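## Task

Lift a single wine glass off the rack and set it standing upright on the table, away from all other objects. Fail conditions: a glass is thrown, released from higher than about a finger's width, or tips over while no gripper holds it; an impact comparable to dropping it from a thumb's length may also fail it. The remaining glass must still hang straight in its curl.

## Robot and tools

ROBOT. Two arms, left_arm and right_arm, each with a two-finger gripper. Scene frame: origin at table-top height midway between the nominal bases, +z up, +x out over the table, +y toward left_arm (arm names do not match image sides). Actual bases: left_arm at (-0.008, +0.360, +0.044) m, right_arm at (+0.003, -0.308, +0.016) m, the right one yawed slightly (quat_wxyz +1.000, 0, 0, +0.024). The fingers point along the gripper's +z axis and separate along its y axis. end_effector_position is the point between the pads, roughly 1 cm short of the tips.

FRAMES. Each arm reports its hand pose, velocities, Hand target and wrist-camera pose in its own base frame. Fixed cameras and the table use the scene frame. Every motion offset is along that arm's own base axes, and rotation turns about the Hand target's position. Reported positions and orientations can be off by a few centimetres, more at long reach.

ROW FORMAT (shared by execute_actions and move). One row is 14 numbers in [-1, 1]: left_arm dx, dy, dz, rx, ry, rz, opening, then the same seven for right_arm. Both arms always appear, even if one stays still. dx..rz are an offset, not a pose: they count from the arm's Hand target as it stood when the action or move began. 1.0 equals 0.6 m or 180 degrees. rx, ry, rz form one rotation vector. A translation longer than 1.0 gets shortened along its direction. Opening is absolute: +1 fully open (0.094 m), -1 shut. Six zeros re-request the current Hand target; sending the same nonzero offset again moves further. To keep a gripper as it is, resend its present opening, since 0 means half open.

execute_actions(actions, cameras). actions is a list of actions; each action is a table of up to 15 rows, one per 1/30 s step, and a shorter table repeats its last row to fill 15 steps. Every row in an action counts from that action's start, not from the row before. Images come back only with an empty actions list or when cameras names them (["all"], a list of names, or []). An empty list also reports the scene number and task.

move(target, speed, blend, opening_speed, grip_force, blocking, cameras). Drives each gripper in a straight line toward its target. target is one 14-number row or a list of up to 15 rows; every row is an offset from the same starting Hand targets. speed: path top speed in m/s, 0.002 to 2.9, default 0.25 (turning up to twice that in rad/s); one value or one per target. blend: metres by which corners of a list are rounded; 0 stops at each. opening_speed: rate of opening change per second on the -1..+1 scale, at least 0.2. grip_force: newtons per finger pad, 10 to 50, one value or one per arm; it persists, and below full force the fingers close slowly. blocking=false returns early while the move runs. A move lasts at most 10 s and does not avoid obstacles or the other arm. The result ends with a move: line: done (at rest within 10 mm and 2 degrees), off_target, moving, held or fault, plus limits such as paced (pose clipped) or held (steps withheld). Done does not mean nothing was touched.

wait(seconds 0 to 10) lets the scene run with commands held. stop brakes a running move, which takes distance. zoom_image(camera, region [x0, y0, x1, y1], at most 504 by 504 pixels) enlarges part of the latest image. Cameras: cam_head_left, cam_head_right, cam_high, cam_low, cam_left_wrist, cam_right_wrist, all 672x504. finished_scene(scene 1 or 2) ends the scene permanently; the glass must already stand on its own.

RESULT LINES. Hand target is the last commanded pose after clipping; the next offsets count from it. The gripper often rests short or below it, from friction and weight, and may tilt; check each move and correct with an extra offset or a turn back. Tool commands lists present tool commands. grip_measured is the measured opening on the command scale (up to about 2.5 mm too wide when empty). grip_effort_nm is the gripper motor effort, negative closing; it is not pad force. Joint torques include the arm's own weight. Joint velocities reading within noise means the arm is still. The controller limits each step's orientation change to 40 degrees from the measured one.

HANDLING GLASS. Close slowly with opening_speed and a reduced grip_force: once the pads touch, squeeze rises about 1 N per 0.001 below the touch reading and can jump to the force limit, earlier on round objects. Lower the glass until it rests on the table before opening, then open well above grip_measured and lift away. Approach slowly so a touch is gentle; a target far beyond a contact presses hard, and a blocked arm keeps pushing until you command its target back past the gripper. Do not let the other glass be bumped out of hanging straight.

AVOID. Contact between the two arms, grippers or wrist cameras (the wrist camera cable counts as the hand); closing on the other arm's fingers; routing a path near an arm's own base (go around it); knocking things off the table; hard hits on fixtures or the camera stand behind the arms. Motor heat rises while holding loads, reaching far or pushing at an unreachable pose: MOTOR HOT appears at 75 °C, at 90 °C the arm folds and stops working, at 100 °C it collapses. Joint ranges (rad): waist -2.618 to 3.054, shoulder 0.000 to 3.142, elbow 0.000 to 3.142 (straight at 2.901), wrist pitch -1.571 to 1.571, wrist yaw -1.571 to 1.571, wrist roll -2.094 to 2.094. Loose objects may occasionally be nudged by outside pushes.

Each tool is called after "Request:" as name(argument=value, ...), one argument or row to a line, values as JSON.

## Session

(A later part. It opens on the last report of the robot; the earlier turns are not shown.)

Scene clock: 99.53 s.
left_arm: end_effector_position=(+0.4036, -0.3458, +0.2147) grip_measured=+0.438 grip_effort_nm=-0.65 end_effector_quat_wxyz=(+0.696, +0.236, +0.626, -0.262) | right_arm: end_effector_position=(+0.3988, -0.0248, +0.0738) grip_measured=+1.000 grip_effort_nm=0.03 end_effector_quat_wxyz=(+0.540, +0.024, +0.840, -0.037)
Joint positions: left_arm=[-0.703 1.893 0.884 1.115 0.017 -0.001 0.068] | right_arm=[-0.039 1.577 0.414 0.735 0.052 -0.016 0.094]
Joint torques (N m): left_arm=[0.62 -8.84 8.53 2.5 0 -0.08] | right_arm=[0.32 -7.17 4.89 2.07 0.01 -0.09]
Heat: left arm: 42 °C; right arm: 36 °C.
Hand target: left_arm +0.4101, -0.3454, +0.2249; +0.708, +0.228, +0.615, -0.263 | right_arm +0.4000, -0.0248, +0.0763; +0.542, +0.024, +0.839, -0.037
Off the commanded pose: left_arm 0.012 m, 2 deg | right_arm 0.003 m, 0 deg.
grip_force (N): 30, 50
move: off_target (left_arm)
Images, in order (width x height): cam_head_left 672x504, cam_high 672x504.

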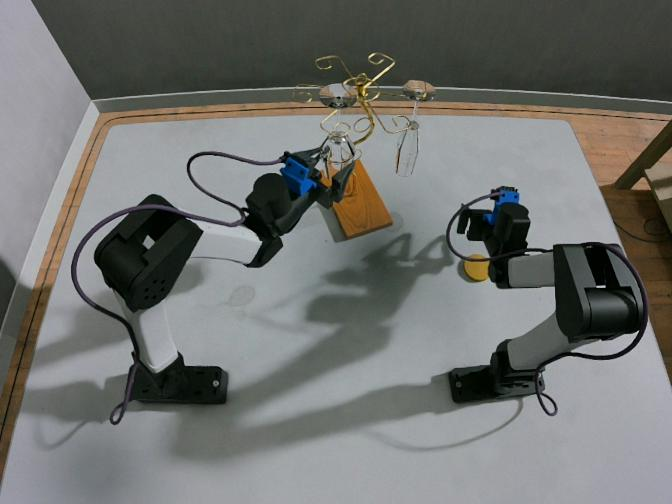

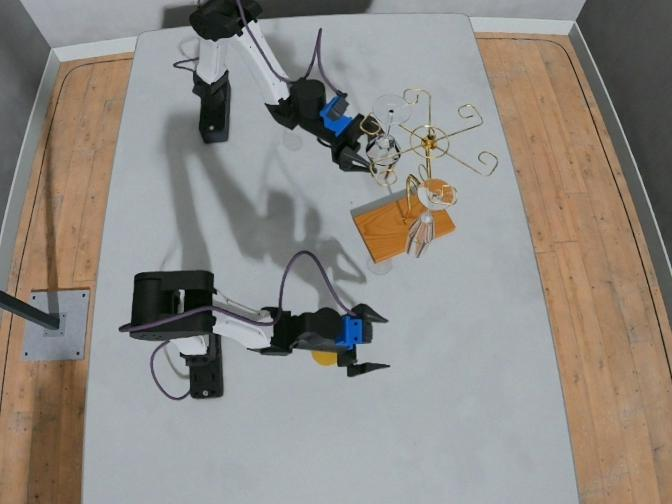

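Request:
move(
  target=[
    [0.0128, -0.0106, 0, 0, 0, 0, 0.25, 0, 0, 0, 0, 0, 0, 1.0],
    [-0.0404, -0.0748, 0, 0, 0, 0, 0.25, 0, 0, 0, 0, 0, 0, 1.0],
    [-0.2433, -0.09, 0.02, 0, 0, 0, 0.25, 0, 0, 0, 0, 0, 0, 1.0],
  ],
  speed=[0.06, 0.1, 0.16],
  blend=[0, 0.004, 0],
  cameras=["cam_head_left", "cam_high", "cam_left_wrist"],
)

Scene clock: 104.23 s.
left_arm: end_effector_position=(+0.2658, -0.4067, +0.2164) grip_measured=+0.438 grip_effort_nm=-0.65 end_effector_quat_wxyz=(+0.690, +0.249, +0.630, -0.256) | right_arm: end_effector_position=(+0.3988, -0.0248, +0.0738) grip_measured=+1.000 grip_effort_nm=0.03 end_effector_quat_wxyz=(+0.540, +0.024, +0.840, -0.037)
Joint positions: left_arm=[-1.131 1.756 0.734 1.112 -0.398 0.057 0.068] | right_arm=[-0.039 1.577 0.414 0.735 0.052 -0.016 0.094]
Joint torques (N m): left_arm=[-0.5 -11.52 5.37 2.68 -0.16 0.02] | right_arm=[0.35 -7.06 5.07 2.01 0.05 -0.06]
Heat: left arm: 43 °C; right arm: 36 °C.
Hand target: left_arm +0.2642, -0.3994, +0.2369; +0.708, +0.228, +0.615, -0.263 | right_arm +0.4000, -0.0248, +0.0763; +0.542, +0.024, +0.839, -0.037
Off the commanded pose: left_arm 0.022 m, 4 deg | right_arm 0.003 m, 0 deg.
grip_force (N): 30, 50
move: off_target (left_arm)
camera_calibration:
cam_left_wrist: T_world_to_cam=[[-0.618451, -0.779553, -0.0990709, -0.128071], [-0.275219, 0.332959, -0.901883, 0.43242], [0.736052, -0.530504, -0.420467, -0.194506], [0, 0, 0, 1]] pos_world=[0.182971, -0.347002, 0.295521]
Images, in order (width x height): cam_head_left 672x504, cam_high 672x504, cam_left_wrist 672x504.

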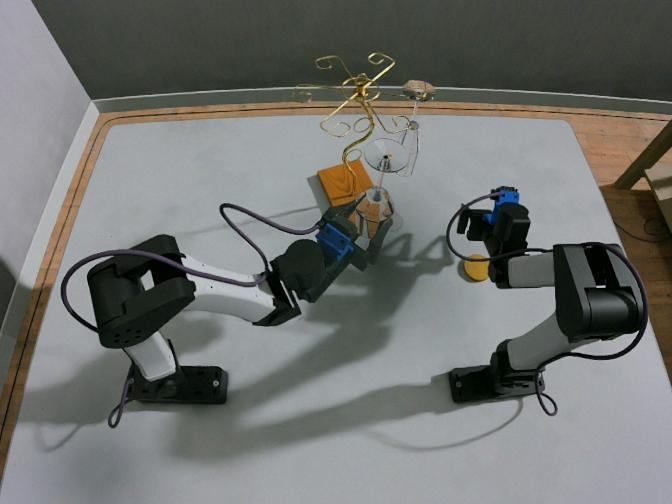

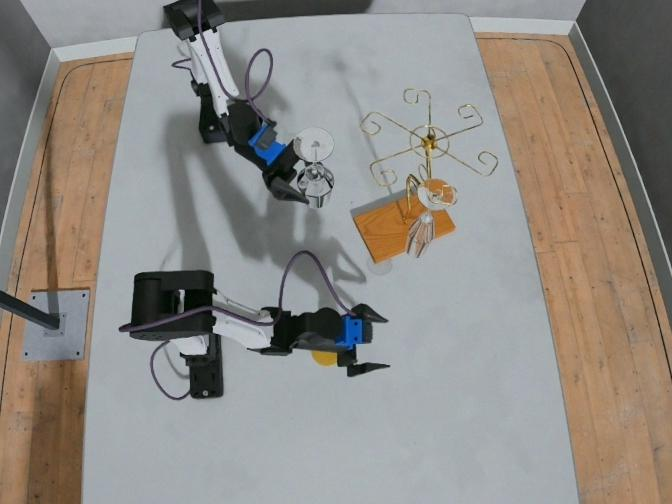

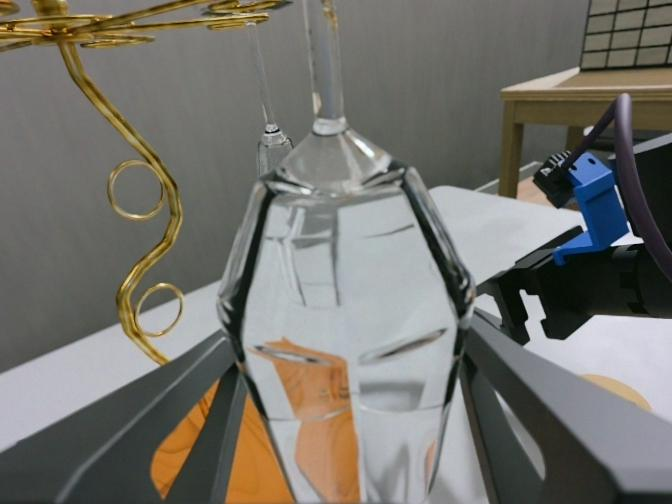

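Request:
move(
  target=[
    [0.043, 0.274, 0.055, 0, 0, 0, 0.25, 0, 0, 0, 0, 0, 0, 1.0],
    [0.043, 0.349, 0.0385, -0.2033, 0.4568, -0.0035, 0.25, 0, 0, 0, 0, 0, 0, 1.0],
    [0.0597, 0.3823, -0.1432, 0.4058, -0.9119, 0.0069, 0.25, 0, 0, 0, 0, 0, 0, 1.0],
  ],
  speed=[0.25, 0.3, 0.3],
  blend=[0.03, 0.02, 0],
  grip_force=[42, 50],
  cameras=["cam_head_left", "cam_high", "cam_left_wrist"],
)

Scene clock: 121.07 s.
left_arm: end_effector_position=(+0.2939, -0.1715, +0.1433) grip_measured=+0.429 grip_effort_nm=-0.87 end_effector_quat_wxyz=(+0.462, +0.532, -0.545, +0.454) | right_arm: end_effector_position=(+0.3988, -0.0248, +0.0738) grip_measured=+1.000 grip_effort_nm=0.03 end_effector_quat_wxyz=(+0.540, +0.024, +0.840, -0.037)
Joint positions: left_arm=[0 1.829 1.075 -0.947 1.407 -1.436 0.067] | right_arm=[-0.039 1.577 0.414 0.735 0.052 -0.016 0.094]
Joint torques (N m): left_arm=[0.55 -7.04 7.6 -0.22 0.94 -0.05] | right_arm=[0.32 -7.09 4.82 2.07 0.02 -0.06]
Heat: left arm: 44 °C; right arm: 36 °C.
Hand target: left_arm +0.3000, -0.1700, +0.1510; +0.472, +0.525, -0.536, +0.463 | right_arm +0.4000, -0.0248, +0.0763; +0.542, +0.024, +0.839, -0.037
Off the commanded pose: left_arm 0.010 m, 2 deg | right_arm 0.003 m, 0 deg.
grip_force (N): 42, 50
move: done
camera_calibration:
cam_left_wrist: T_world_to_cam=[[0.993425, -0.0858939, 0.0756888, -0.314451], [-0.0405088, 0.354631, 0.934128, -0.0325182], [-0.107078, -0.931053, 0.34882, -0.052347], [0, 0, 0, 1]] pos_world=[0.305461, -0.0642153, 0.0724363]
Images, in order (width x height): cam_head_left 672x504, cam_high 672x504, cam_left_wrist 672x504.

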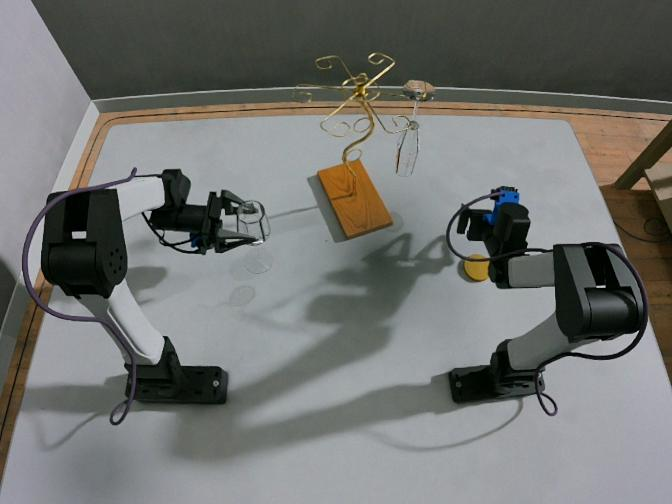

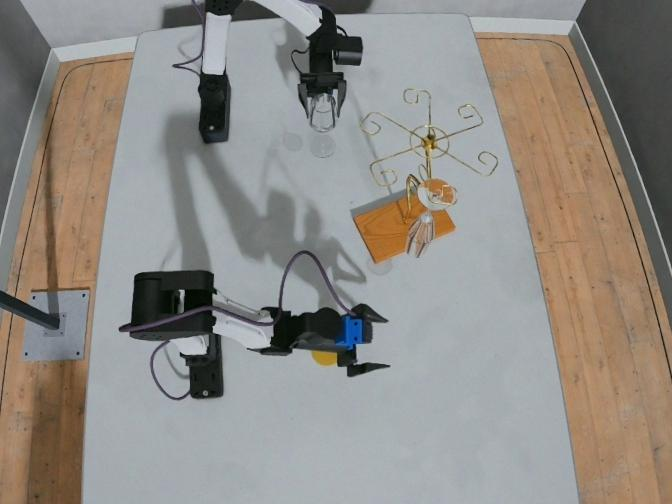

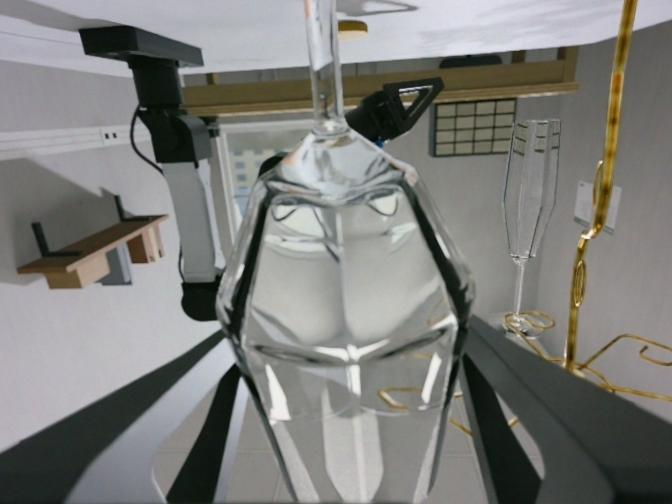

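Request:
zoom_image(
  camera="cam_head_left",
  region=[190, 170, 310, 290],
)

Request:
zoom_image(
  camera="cam_high",
  region=[270, 60, 390, 180],
)

Scaled by 4.200 from the camera's 672x504 image, which has a finer 960x720 frame.

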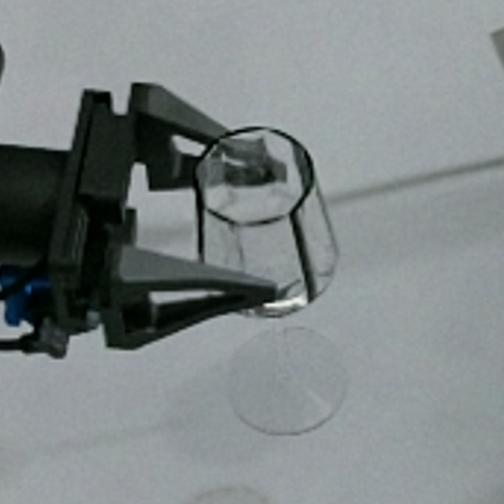

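Scaled by 4.200 from the camera's 672x504 image, which has a finer 960x720 frame.

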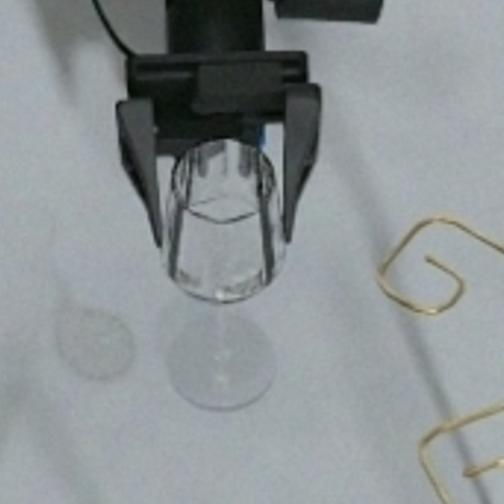

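Request:
move(
  target=[0, 0, -0.0433, -0.0125, 0, 0, 0.25, 0, 0, 0, 0, 0, 0, 1.0],
  speed=0.08,
  cameras=["cam_low", "cam_left_wrist"],
)

Request:
zoom_image(
  camera="cam_low",
  region=[280, 190, 440, 300],
)

Scene clock: 125.23 s.
left_arm: end_effector_position=(+0.2956, -0.1724, +0.1240) grip_measured=+0.428 grip_effort_nm=-0.88 end_effector_quat_wxyz=(+0.475, +0.514, -0.537, +0.471) | right_arm: end_effector_position=(+0.3988, -0.0248, +0.0738) grip_measured=+1.000 grip_effort_nm=0.03 end_effector_quat_wxyz=(+0.540, +0.024, +0.840, -0.037)
Joint positions: left_arm=[0.002 1.936 1.075 -0.974 1.463 -1.289 0.067] | right_arm=[-0.039 1.577 0.414 0.735 0.052 -0.016 0.094]
Joint torques (N m): left_arm=[0.64 -7.21 6.17 -0.49 0.75 -0.06] | right_arm=[0.32 -7.09 5.05 2.09 0.03 -0.08]
Heat: left arm: 42 °C; right arm: 36 °C.
Hand target: left_arm +0.3000, -0.1700, +0.1250; +0.483, +0.515, -0.527, +0.473 | right_arm +0.4000, -0.0248, +0.0763; +0.542, +0.024, +0.839, -0.037
Off the commanded pose: left_arm 0.005 m, 1 deg | right_arm 0.003 m, 0 deg.
grip_force (N): 42, 50
move: done
camera_calibration:
cam_left_wrist: T_world_to_cam=[[0.99179, -0.0879994, 0.0927809, -0.316805], [-0.0489325, 0.409165, 0.911148, 0.000696793], [-0.118143, -0.908207, 0.401499, -0.0456028], [0, 0, 0, 1]] pos_world=[0.30885, -0.0695806, 0.0470681]
Images, in order (width x height): cam_low 672x504, cam_left_wrist 672x504.

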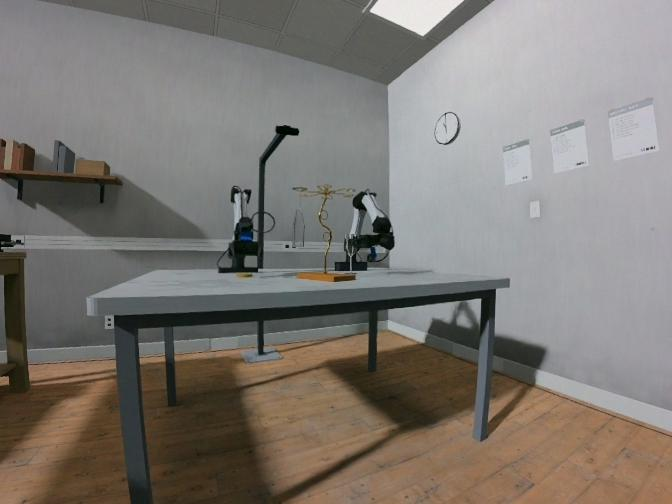

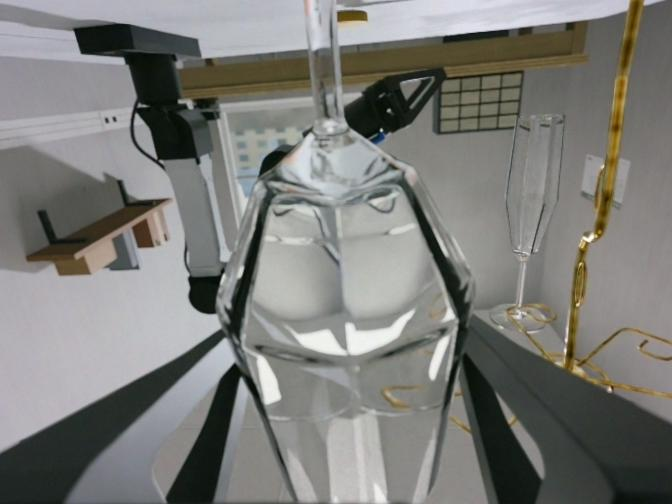

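Scaled by 3.150 from the camera's 672x504 image, which has a finer 960x720 frame.

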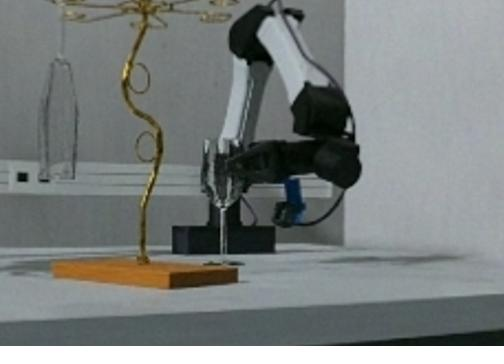

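Request:
move(
  target=[0, 0, -0.0117, 0, 0, 0, 0.25, 0, 0, 0, 0, 0, 0, 1.0],
  speed=0.025,
  cameras=["cam_low", "cam_head_left"],
)

Request:
zoom_image(
  camera="cam_low",
  region=[320, 220, 400, 285],
)

Request:
zoom_image(
  camera="cam_head_left",
  region=[190, 170, 310, 290],
)

Scene clock: 127.50 s.
left_arm: end_effector_position=(+0.2960, -0.1728, +0.1226) grip_measured=+0.428 grip_effort_nm=-0.87 end_effector_quat_wxyz=(+0.481, +0.508, -0.530, +0.480) | right_arm: end_effector_position=(+0.3988, -0.0248, +0.0738) grip_measured=+1.000 grip_effort_nm=0.03 end_effector_quat_wxyz=(+0.540, +0.024, +0.840, -0.037)
Joint positions: left_arm=[0.002 1.958 1.075 -0.988 1.489 -1.251 0.067] | right_arm=[-0.039 1.577 0.414 0.735 0.052 -0.016 0.094]
Joint torques (N m): left_arm=[0.65 -6.82 6.23 -0.48 0.5 0.02] | right_arm=[0.31 -7.21 4.92 2.02 0.02 -0.08]
Heat: left arm: 42 °C; right arm: 36 °C.
Hand target: left_arm +0.3000, -0.1700, +0.1179; +0.483, +0.515, -0.527, +0.473 | right_arm +0.4000, -0.0248, +0.0763; +0.542, +0.024, +0.839, -0.037
Off the commanded pose: left_arm 0.007 m, 1 deg | right_arm 0.003 m, 0 deg.
grip_force (N): 42, 50
move: done
Images, in order (width x height): cam_head_left 672x504, cam_low 672x504.

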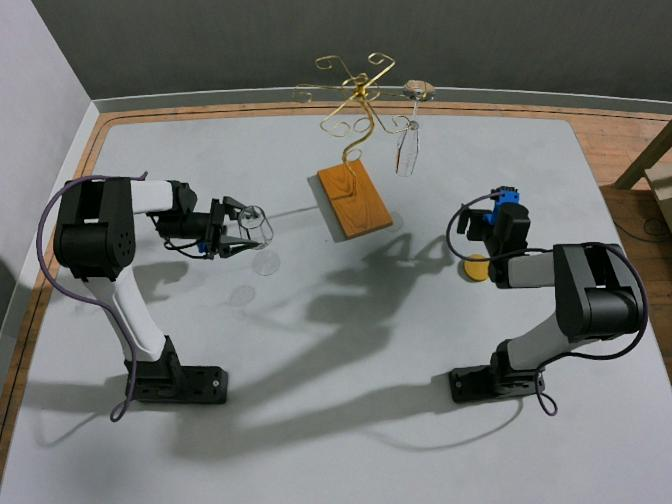

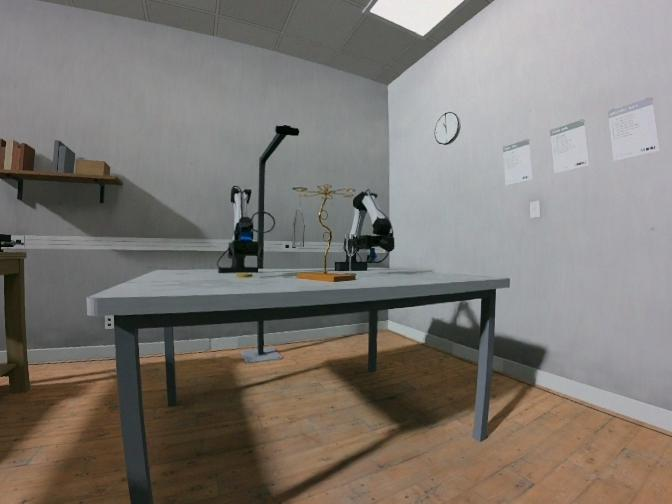

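Scaled by 6.300 from the camera's 672x504 image, which has a finer 960x720 frame.

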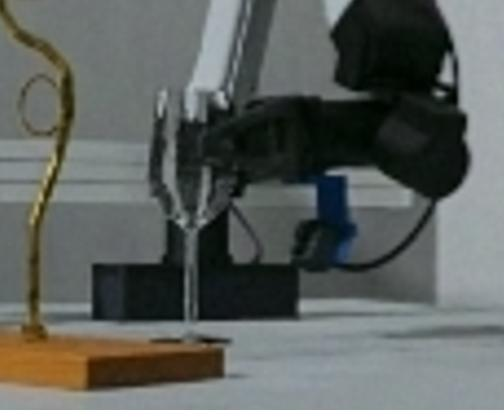

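Scaled by 4.200 from the camera's 672x504 image, which has a finer 960x720 frame.

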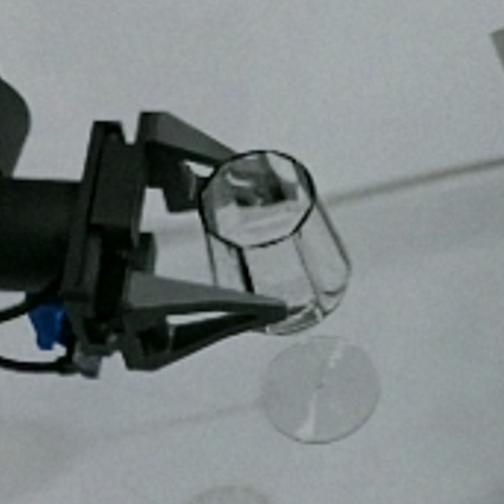

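Request:
move(
  target=[0, 0, -0.0117, 0, 0, 0, 0.25, 0, 0, 0, 0, 0, 0, 1.0],
  speed=0.025,
  cameras=["cam_low"],
)

Request:
zoom_image(
  camera="cam_low",
  region=[320, 220, 400, 285],
)

Scene clock: 129.83 s.
left_arm: end_effector_position=(+0.2970, -0.1731, +0.1224) grip_measured=+0.428 grip_effort_nm=-0.87 end_effector_quat_wxyz=(+0.485, +0.505, -0.522, +0.487) | right_arm: end_effector_position=(+0.3988, -0.0248, +0.0738) grip_measured=+1.000 grip_effort_nm=0.03 end_effector_quat_wxyz=(+0.540, +0.024, +0.840, -0.037)
Joint positions: left_arm=[0.002 1.973 1.075 -0.991 1.513 -1.234 0.067] | right_arm=[-0.039 1.577 0.414 0.735 0.052 -0.016 0.094]
Joint torques (N m): left_arm=[0.69 -6.32 5.76 -0.34 0.25 -0.04] | right_arm=[0.23 -7.04 4.9 2.05 0.01 -0.07]
Heat: left arm: 41 °C; right arm: 36 °C.
Hand target: left_arm +0.3000, -0.1700, +0.1110; +0.483, +0.515, -0.527, +0.473 | right_arm +0.4000, -0.0248, +0.0763; +0.542, +0.024, +0.839, -0.037
Off the commanded pose: left_arm 0.012 m, 2 deg | right_arm 0.003 m, 0 deg.
grip_force (N): 42, 50
move: off_target (left_arm)
Images, in order (width x height): cam_low 672x504.

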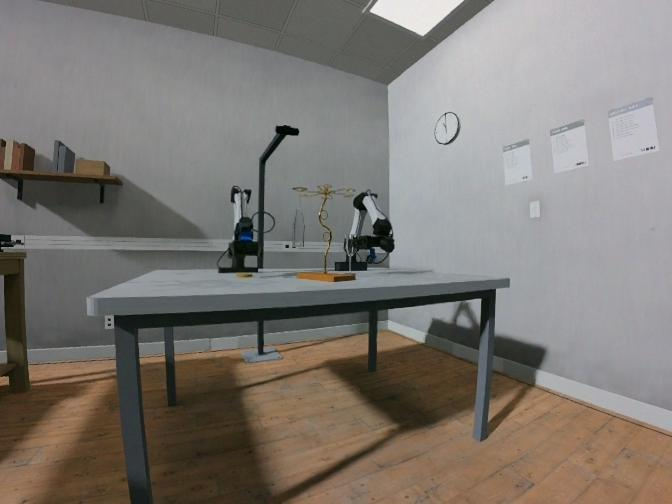

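Scaled by 6.300 from the camera's 672x504 image, which has a finer 960x720 frame.

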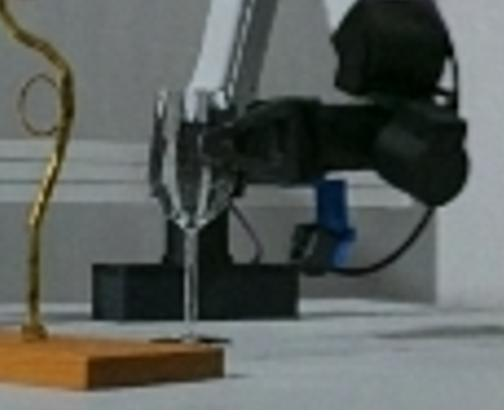

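Request:
move(
  target=[0, 0, 0.007, 0.0150, 0, 0, 0.25, 0, 0, 0, 0, 0, 0, 1.0],
  speed=0.04,
  cameras=["cam_low", "cam_high", "cam_left_wrist", "cam_head_left"],
)

Request:
zoom_image(
  camera="cam_high",
  region=[270, 60, 390, 180],
)

Request:
zoom_image(
  camera="cam_low",
  region=[320, 220, 400, 285],
)

Request:
zoom_image(
  camera="cam_head_left",
  region=[190, 170, 310, 290],
)

Scene clock: 132.20 s.
left_arm: end_effector_position=(+0.2995, -0.1730, +0.1228) grip_measured=+0.428 grip_effort_nm=-0.87 end_effector_quat_wxyz=(+0.487, +0.511, -0.522, +0.479) | right_arm: end_effector_position=(+0.3988, -0.0248, +0.0738) grip_measured=+1.000 grip_effort_nm=0.03 end_effector_quat_wxyz=(+0.540, +0.024, +0.840, -0.037)
Joint positions: left_arm=[0.002 1.973 1.089 -0.992 1.501 -1.263 0.067] | right_arm=[-0.039 1.577 0.414 0.735 0.052 -0.016 0.094]
Joint torques (N m): left_arm=[0.49 -9.69 5.64 -0.29 -0.06 -0.31] | right_arm=[0.31 -7.16 4.96 2.07 0.02 -0.05]
Heat: left arm: 40 °C; right arm: 36 °C.
Hand target: left_arm +0.3000, -0.1700, +0.1152; +0.470, +0.526, -0.538, +0.460 | right_arm +0.4000, -0.0248, +0.0763; +0.542, +0.024, +0.839, -0.037
Off the commanded pose: left_arm 0.008 m, 4 deg | right_arm 0.003 m, 0 deg.
grip_force (N): 42, 50
move: off_target (left_arm)
camera_calibration:
cam_left_wrist: T_world_to_cam=[[0.993804, -0.0764388, 0.0806866, -0.31769], [-0.0387099, 0.442461, 0.895952, 0.00681066], [-0.104186, -0.893524, 0.436761, -0.0510713], [0, 0, 0, 1]] pos_world=[0.310664, -0.0729307, 0.0418372]
Images, in order (width x height): cam_head_left 672x504, cam_high 672x504, cam_low 672x504, cam_left_wrist 672x504.

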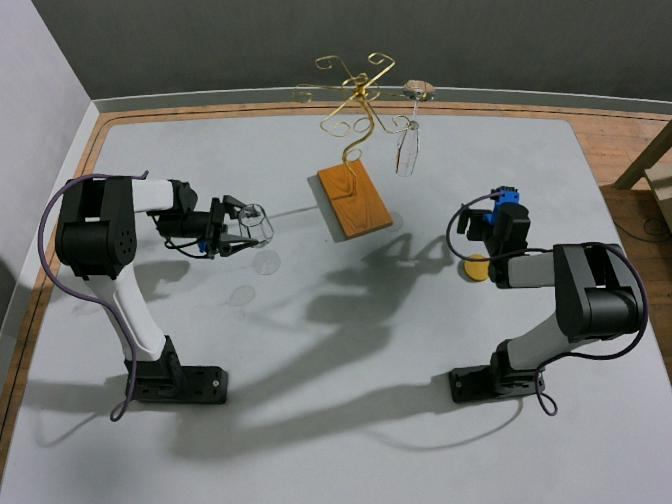

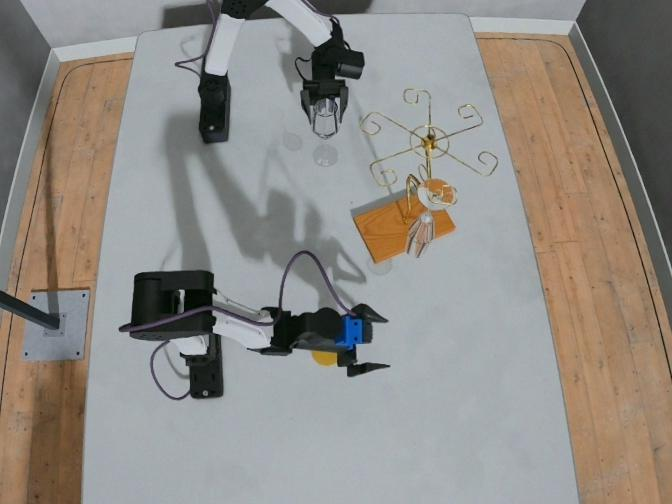

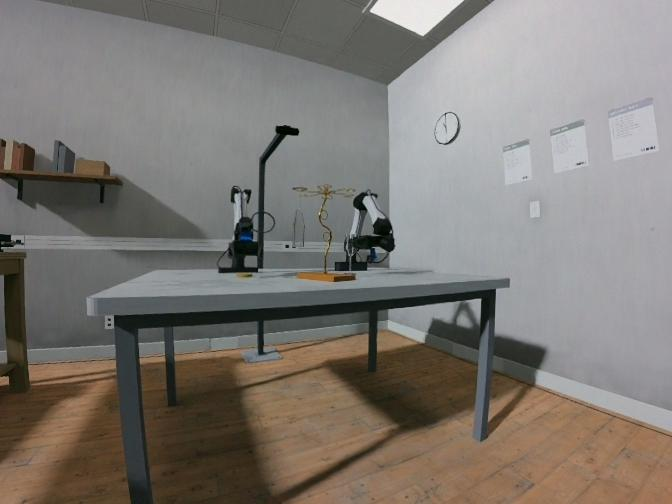

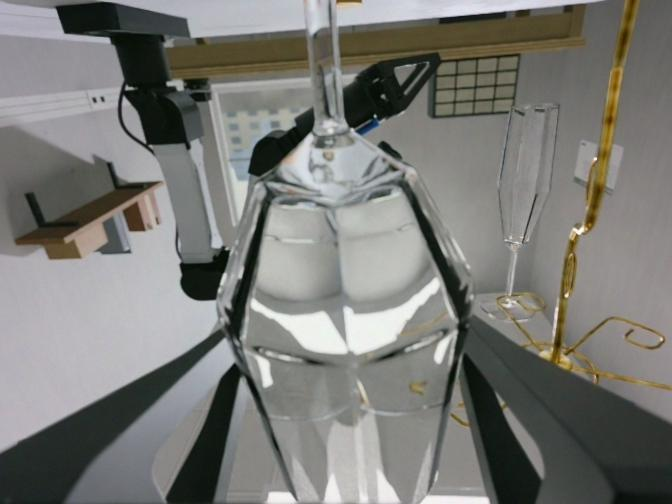

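Scaled by 4.200 from the camera's 672x504 image, which has a finer 960x720 frame.

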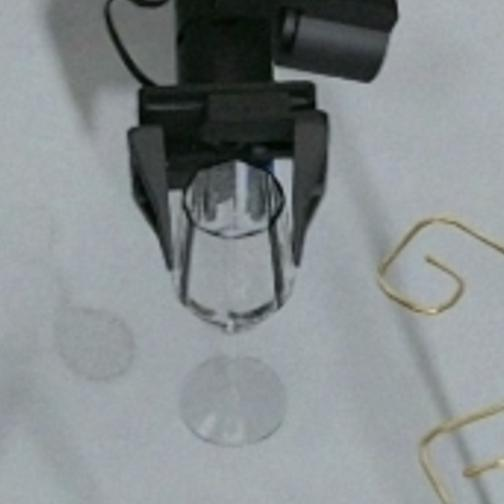

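Scaled by 6.300 from the camera's 672x504 image, which has a finer 960x720 frame.

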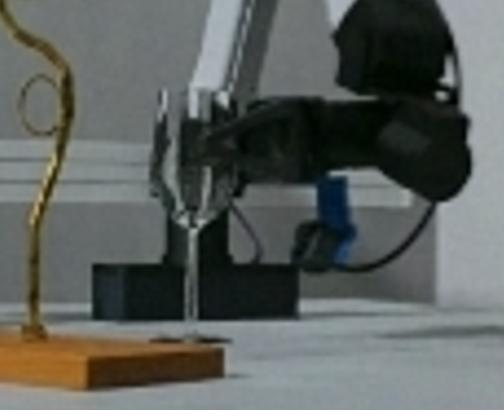

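Scaled by 4.200 from the camera's 672x504 image, which has a finer 960x720 frame.

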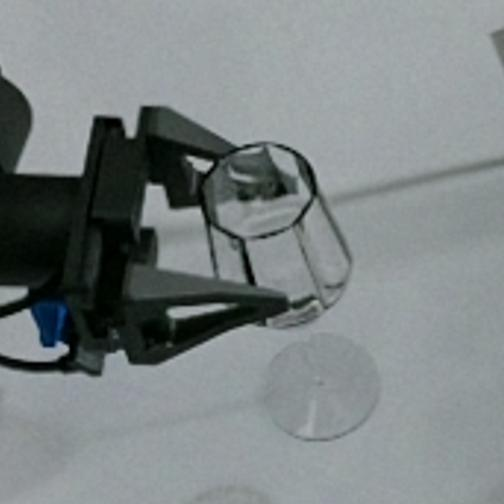

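Request:
move(
  target=[
    [0, 0, 0.008, 0, 0, 0, 0.25, 0, 0, 0, 0, 0, 0, 1.0],
    [0, 0, 0.008, 0, 0, 0, 1.0, 0, 0, 0, 0, 0, 0, 1.0],
  ],
  speed=0.03,
  opening_speed=0.5,
  cameras=["cam_head_left", "cam_high", "cam_left_wrist"],
)

Request:
zoom_image(
  camera="cam_high",
  region=[270, 60, 390, 180],
)

Request:
zoom_image(
  camera="cam_head_left",
  region=[190, 170, 310, 290],
)

Scene clock: 136.07 s.
left_arm: end_effector_position=(+0.2998, -0.1719, +0.1140) grip_measured=+0.998 grip_effort_nm=0.09 end_effector_quat_wxyz=(+0.479, +0.527, -0.534, +0.455) | right_arm: end_effector_position=(+0.3988, -0.0248, +0.0738) grip_measured=+1.000 grip_effort_nm=0.03 end_effector_quat_wxyz=(+0.540, +0.024, +0.840, -0.037)
Joint positions: left_arm=[0.002 1.965 1.089 -0.954 1.44 -1.328 0.094] | right_arm=[-0.039 1.577 0.414 0.735 0.052 -0.016 0.094]
Joint torques (N m): left_arm=[0.32 -11.85 4.38 -0.21 0.53 -0.17] | right_arm=[0.38 -7.16 5.16 2.04 -0.01 -0.07]
Heat: left arm: 40 °C; right arm: 36 °C.
Hand target: left_arm +0.3000, -0.1700, +0.1200; +0.470, +0.526, -0.538, +0.460 | right_arm +0.4000, -0.0248, +0.0763; +0.542, +0.024, +0.839, -0.037
Off the commanded pose: left_arm 0.006 m, 1 deg | right_arm 0.003 m, 0 deg.
grip_force (N): 42, 50
move: done; target 2's new opening was sent with left_arm's hand 0.004 m and 3 deg from that target
camera_calibration:
cam_left_wrist: T_world_to_cam=[[0.99426, -0.0911363, 0.0560547, -0.317022], [-0.0163953, 0.38794, 0.921539, -0.00482343], [-0.105732, -0.917168, 0.384219, -0.0439199], [0, 0, 0, 1]] pos_world=[0.310479, -0.0673029, 0.0390904]
Images, in order (width x height): cam_head_left 672x504, cam_high 672x504, cam_left_wrist 672x504.

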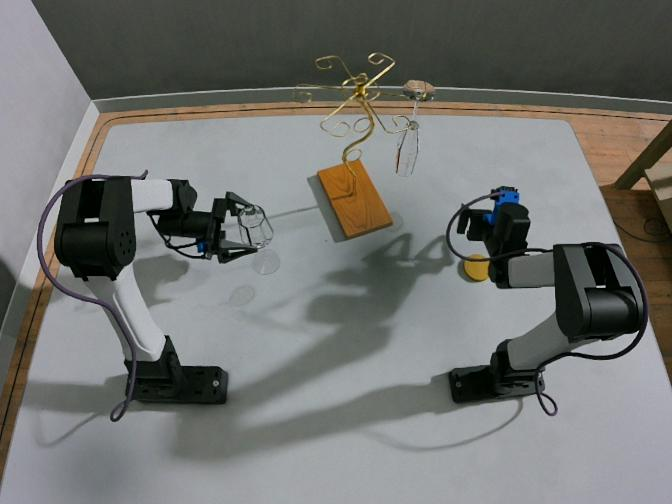

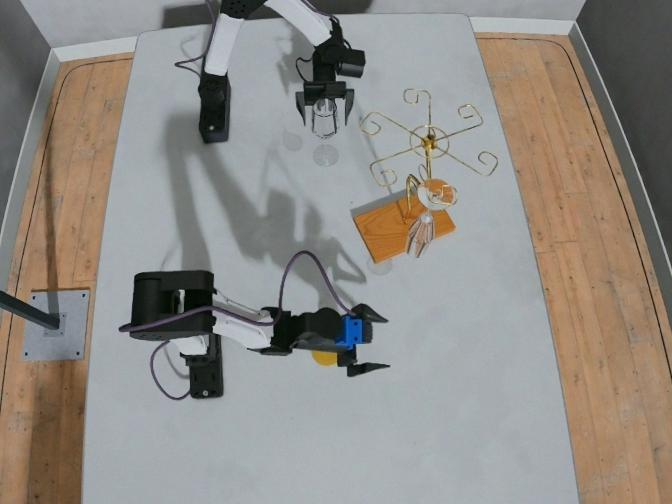

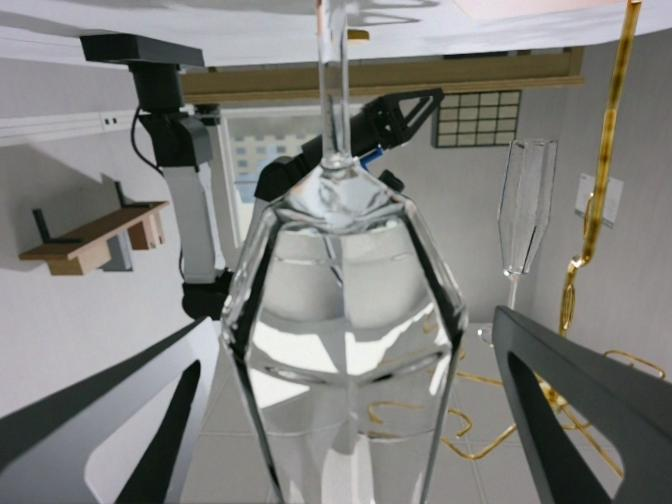

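Scaled by 4.200 from the camera's 672x504 image, which has a finer 960x720 frame.

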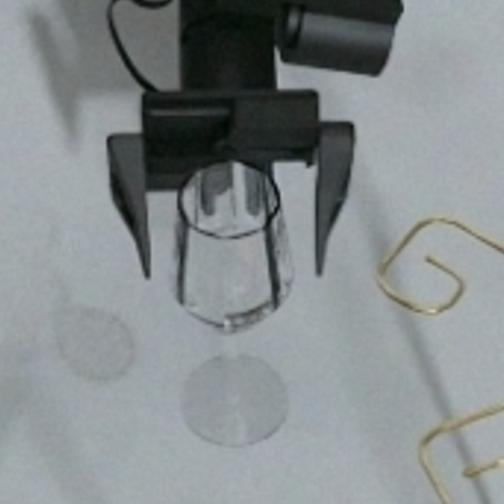

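Scaled by 4.200 from the camera's 672x504 image, which has a finer 960x720 frame.

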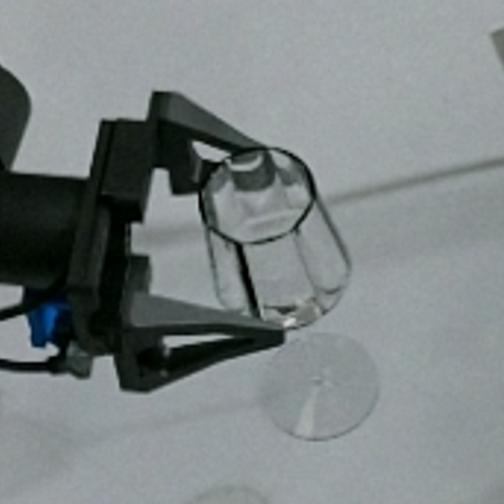

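Request:
move(
  target=[
    [0, 0, 0.16, 0, 0, 0, 1.0, 0, 0, 0, 0, 0, 0, 1.0],
    [-0.0667, 0.1833, 0.19, 0, 0, 0.15, 1.0, 0, 0, 0, 0, 0, 0, 1.0],
  ],
  speed=[0.12, 0.25],
  blend=[0.005, 0],
  cameras=["cam_head_left", "cam_high", "cam_low"],
)

Request:
zoom_image(
  camera="cam_head_left",
  region=[190, 50, 440, 290],
)

Scene clock: 141.77 s.
left_arm: end_effector_position=(+0.2600, -0.0619, +0.2347) grip_measured=+0.998 grip_effort_nm=0.09 end_effector_quat_wxyz=(+0.343, +0.632, -0.408, +0.562) | right_arm: end_effector_position=(+0.3988, -0.0248, +0.0738) grip_measured=+1.000 grip_effort_nm=0.03 end_effector_quat_wxyz=(+0.540, +0.024, +0.840, -0.037)
Joint positions: left_arm=[0.467 1.376 0.971 -1.305 1.436 -1.406 0.094] | right_arm=[-0.039 1.577 0.414 0.735 0.052 -0.016 0.094]
Joint torques (N m): left_arm=[0.43 -3.49 6.39 -0.33 0.6 0] | right_arm=[0.18 -7.16 4.9 2.02 0.01 -0.09]
Heat: left arm: 39 °C; right arm: 36 °C.
Hand target: left_arm +0.2600, -0.0601, +0.2339; +0.350, +0.638, -0.400, +0.557 | right_arm +0.4000, -0.0248, +0.0763; +0.542, +0.024, +0.839, -0.037
Off the commanded pose: left_arm 0.002 m, 1 deg | right_arm 0.003 m, 0 deg.
grip_force (N): 42, 50
move: done
Images, in order (width x height): cam_head_left 672x504, cam_high 672x504, cam_low 672x504.

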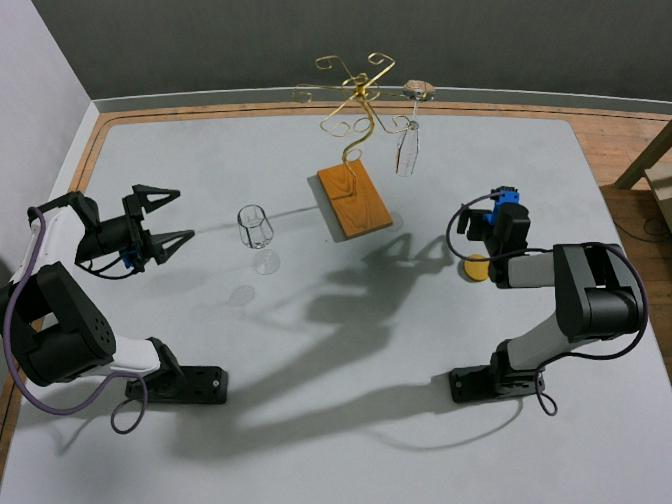

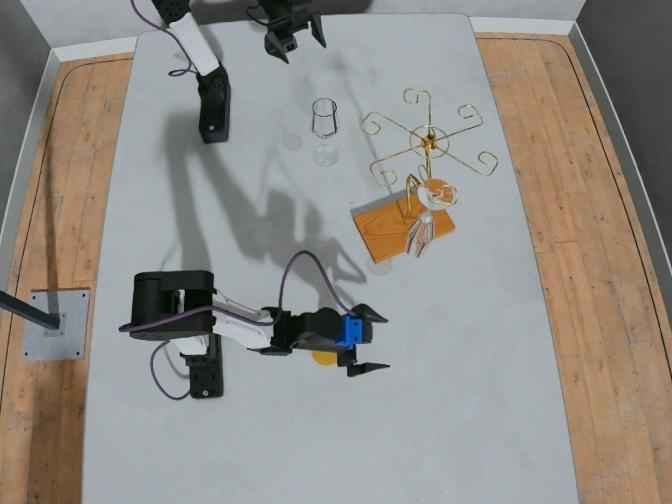

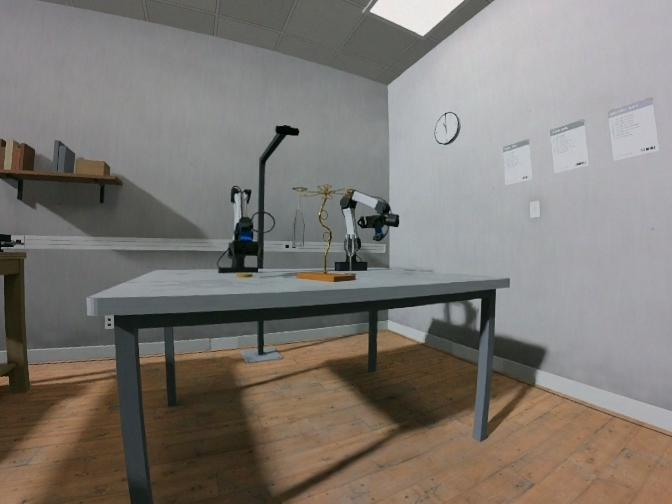

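Scaled by 2.016 from the camera's 672x504 image, which has a finer 960x720 frame.

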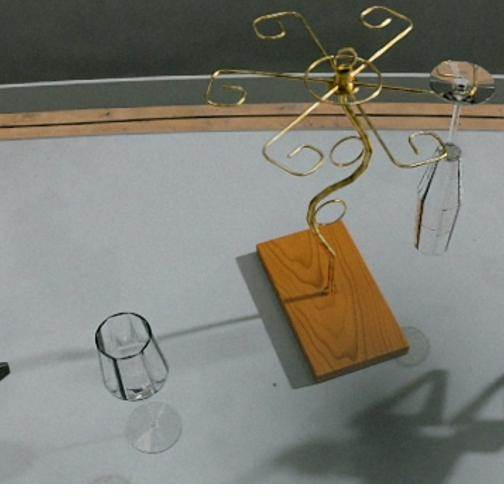

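Request:
finished_scene(
  scene=1,
)

The scene is finished: the task was done.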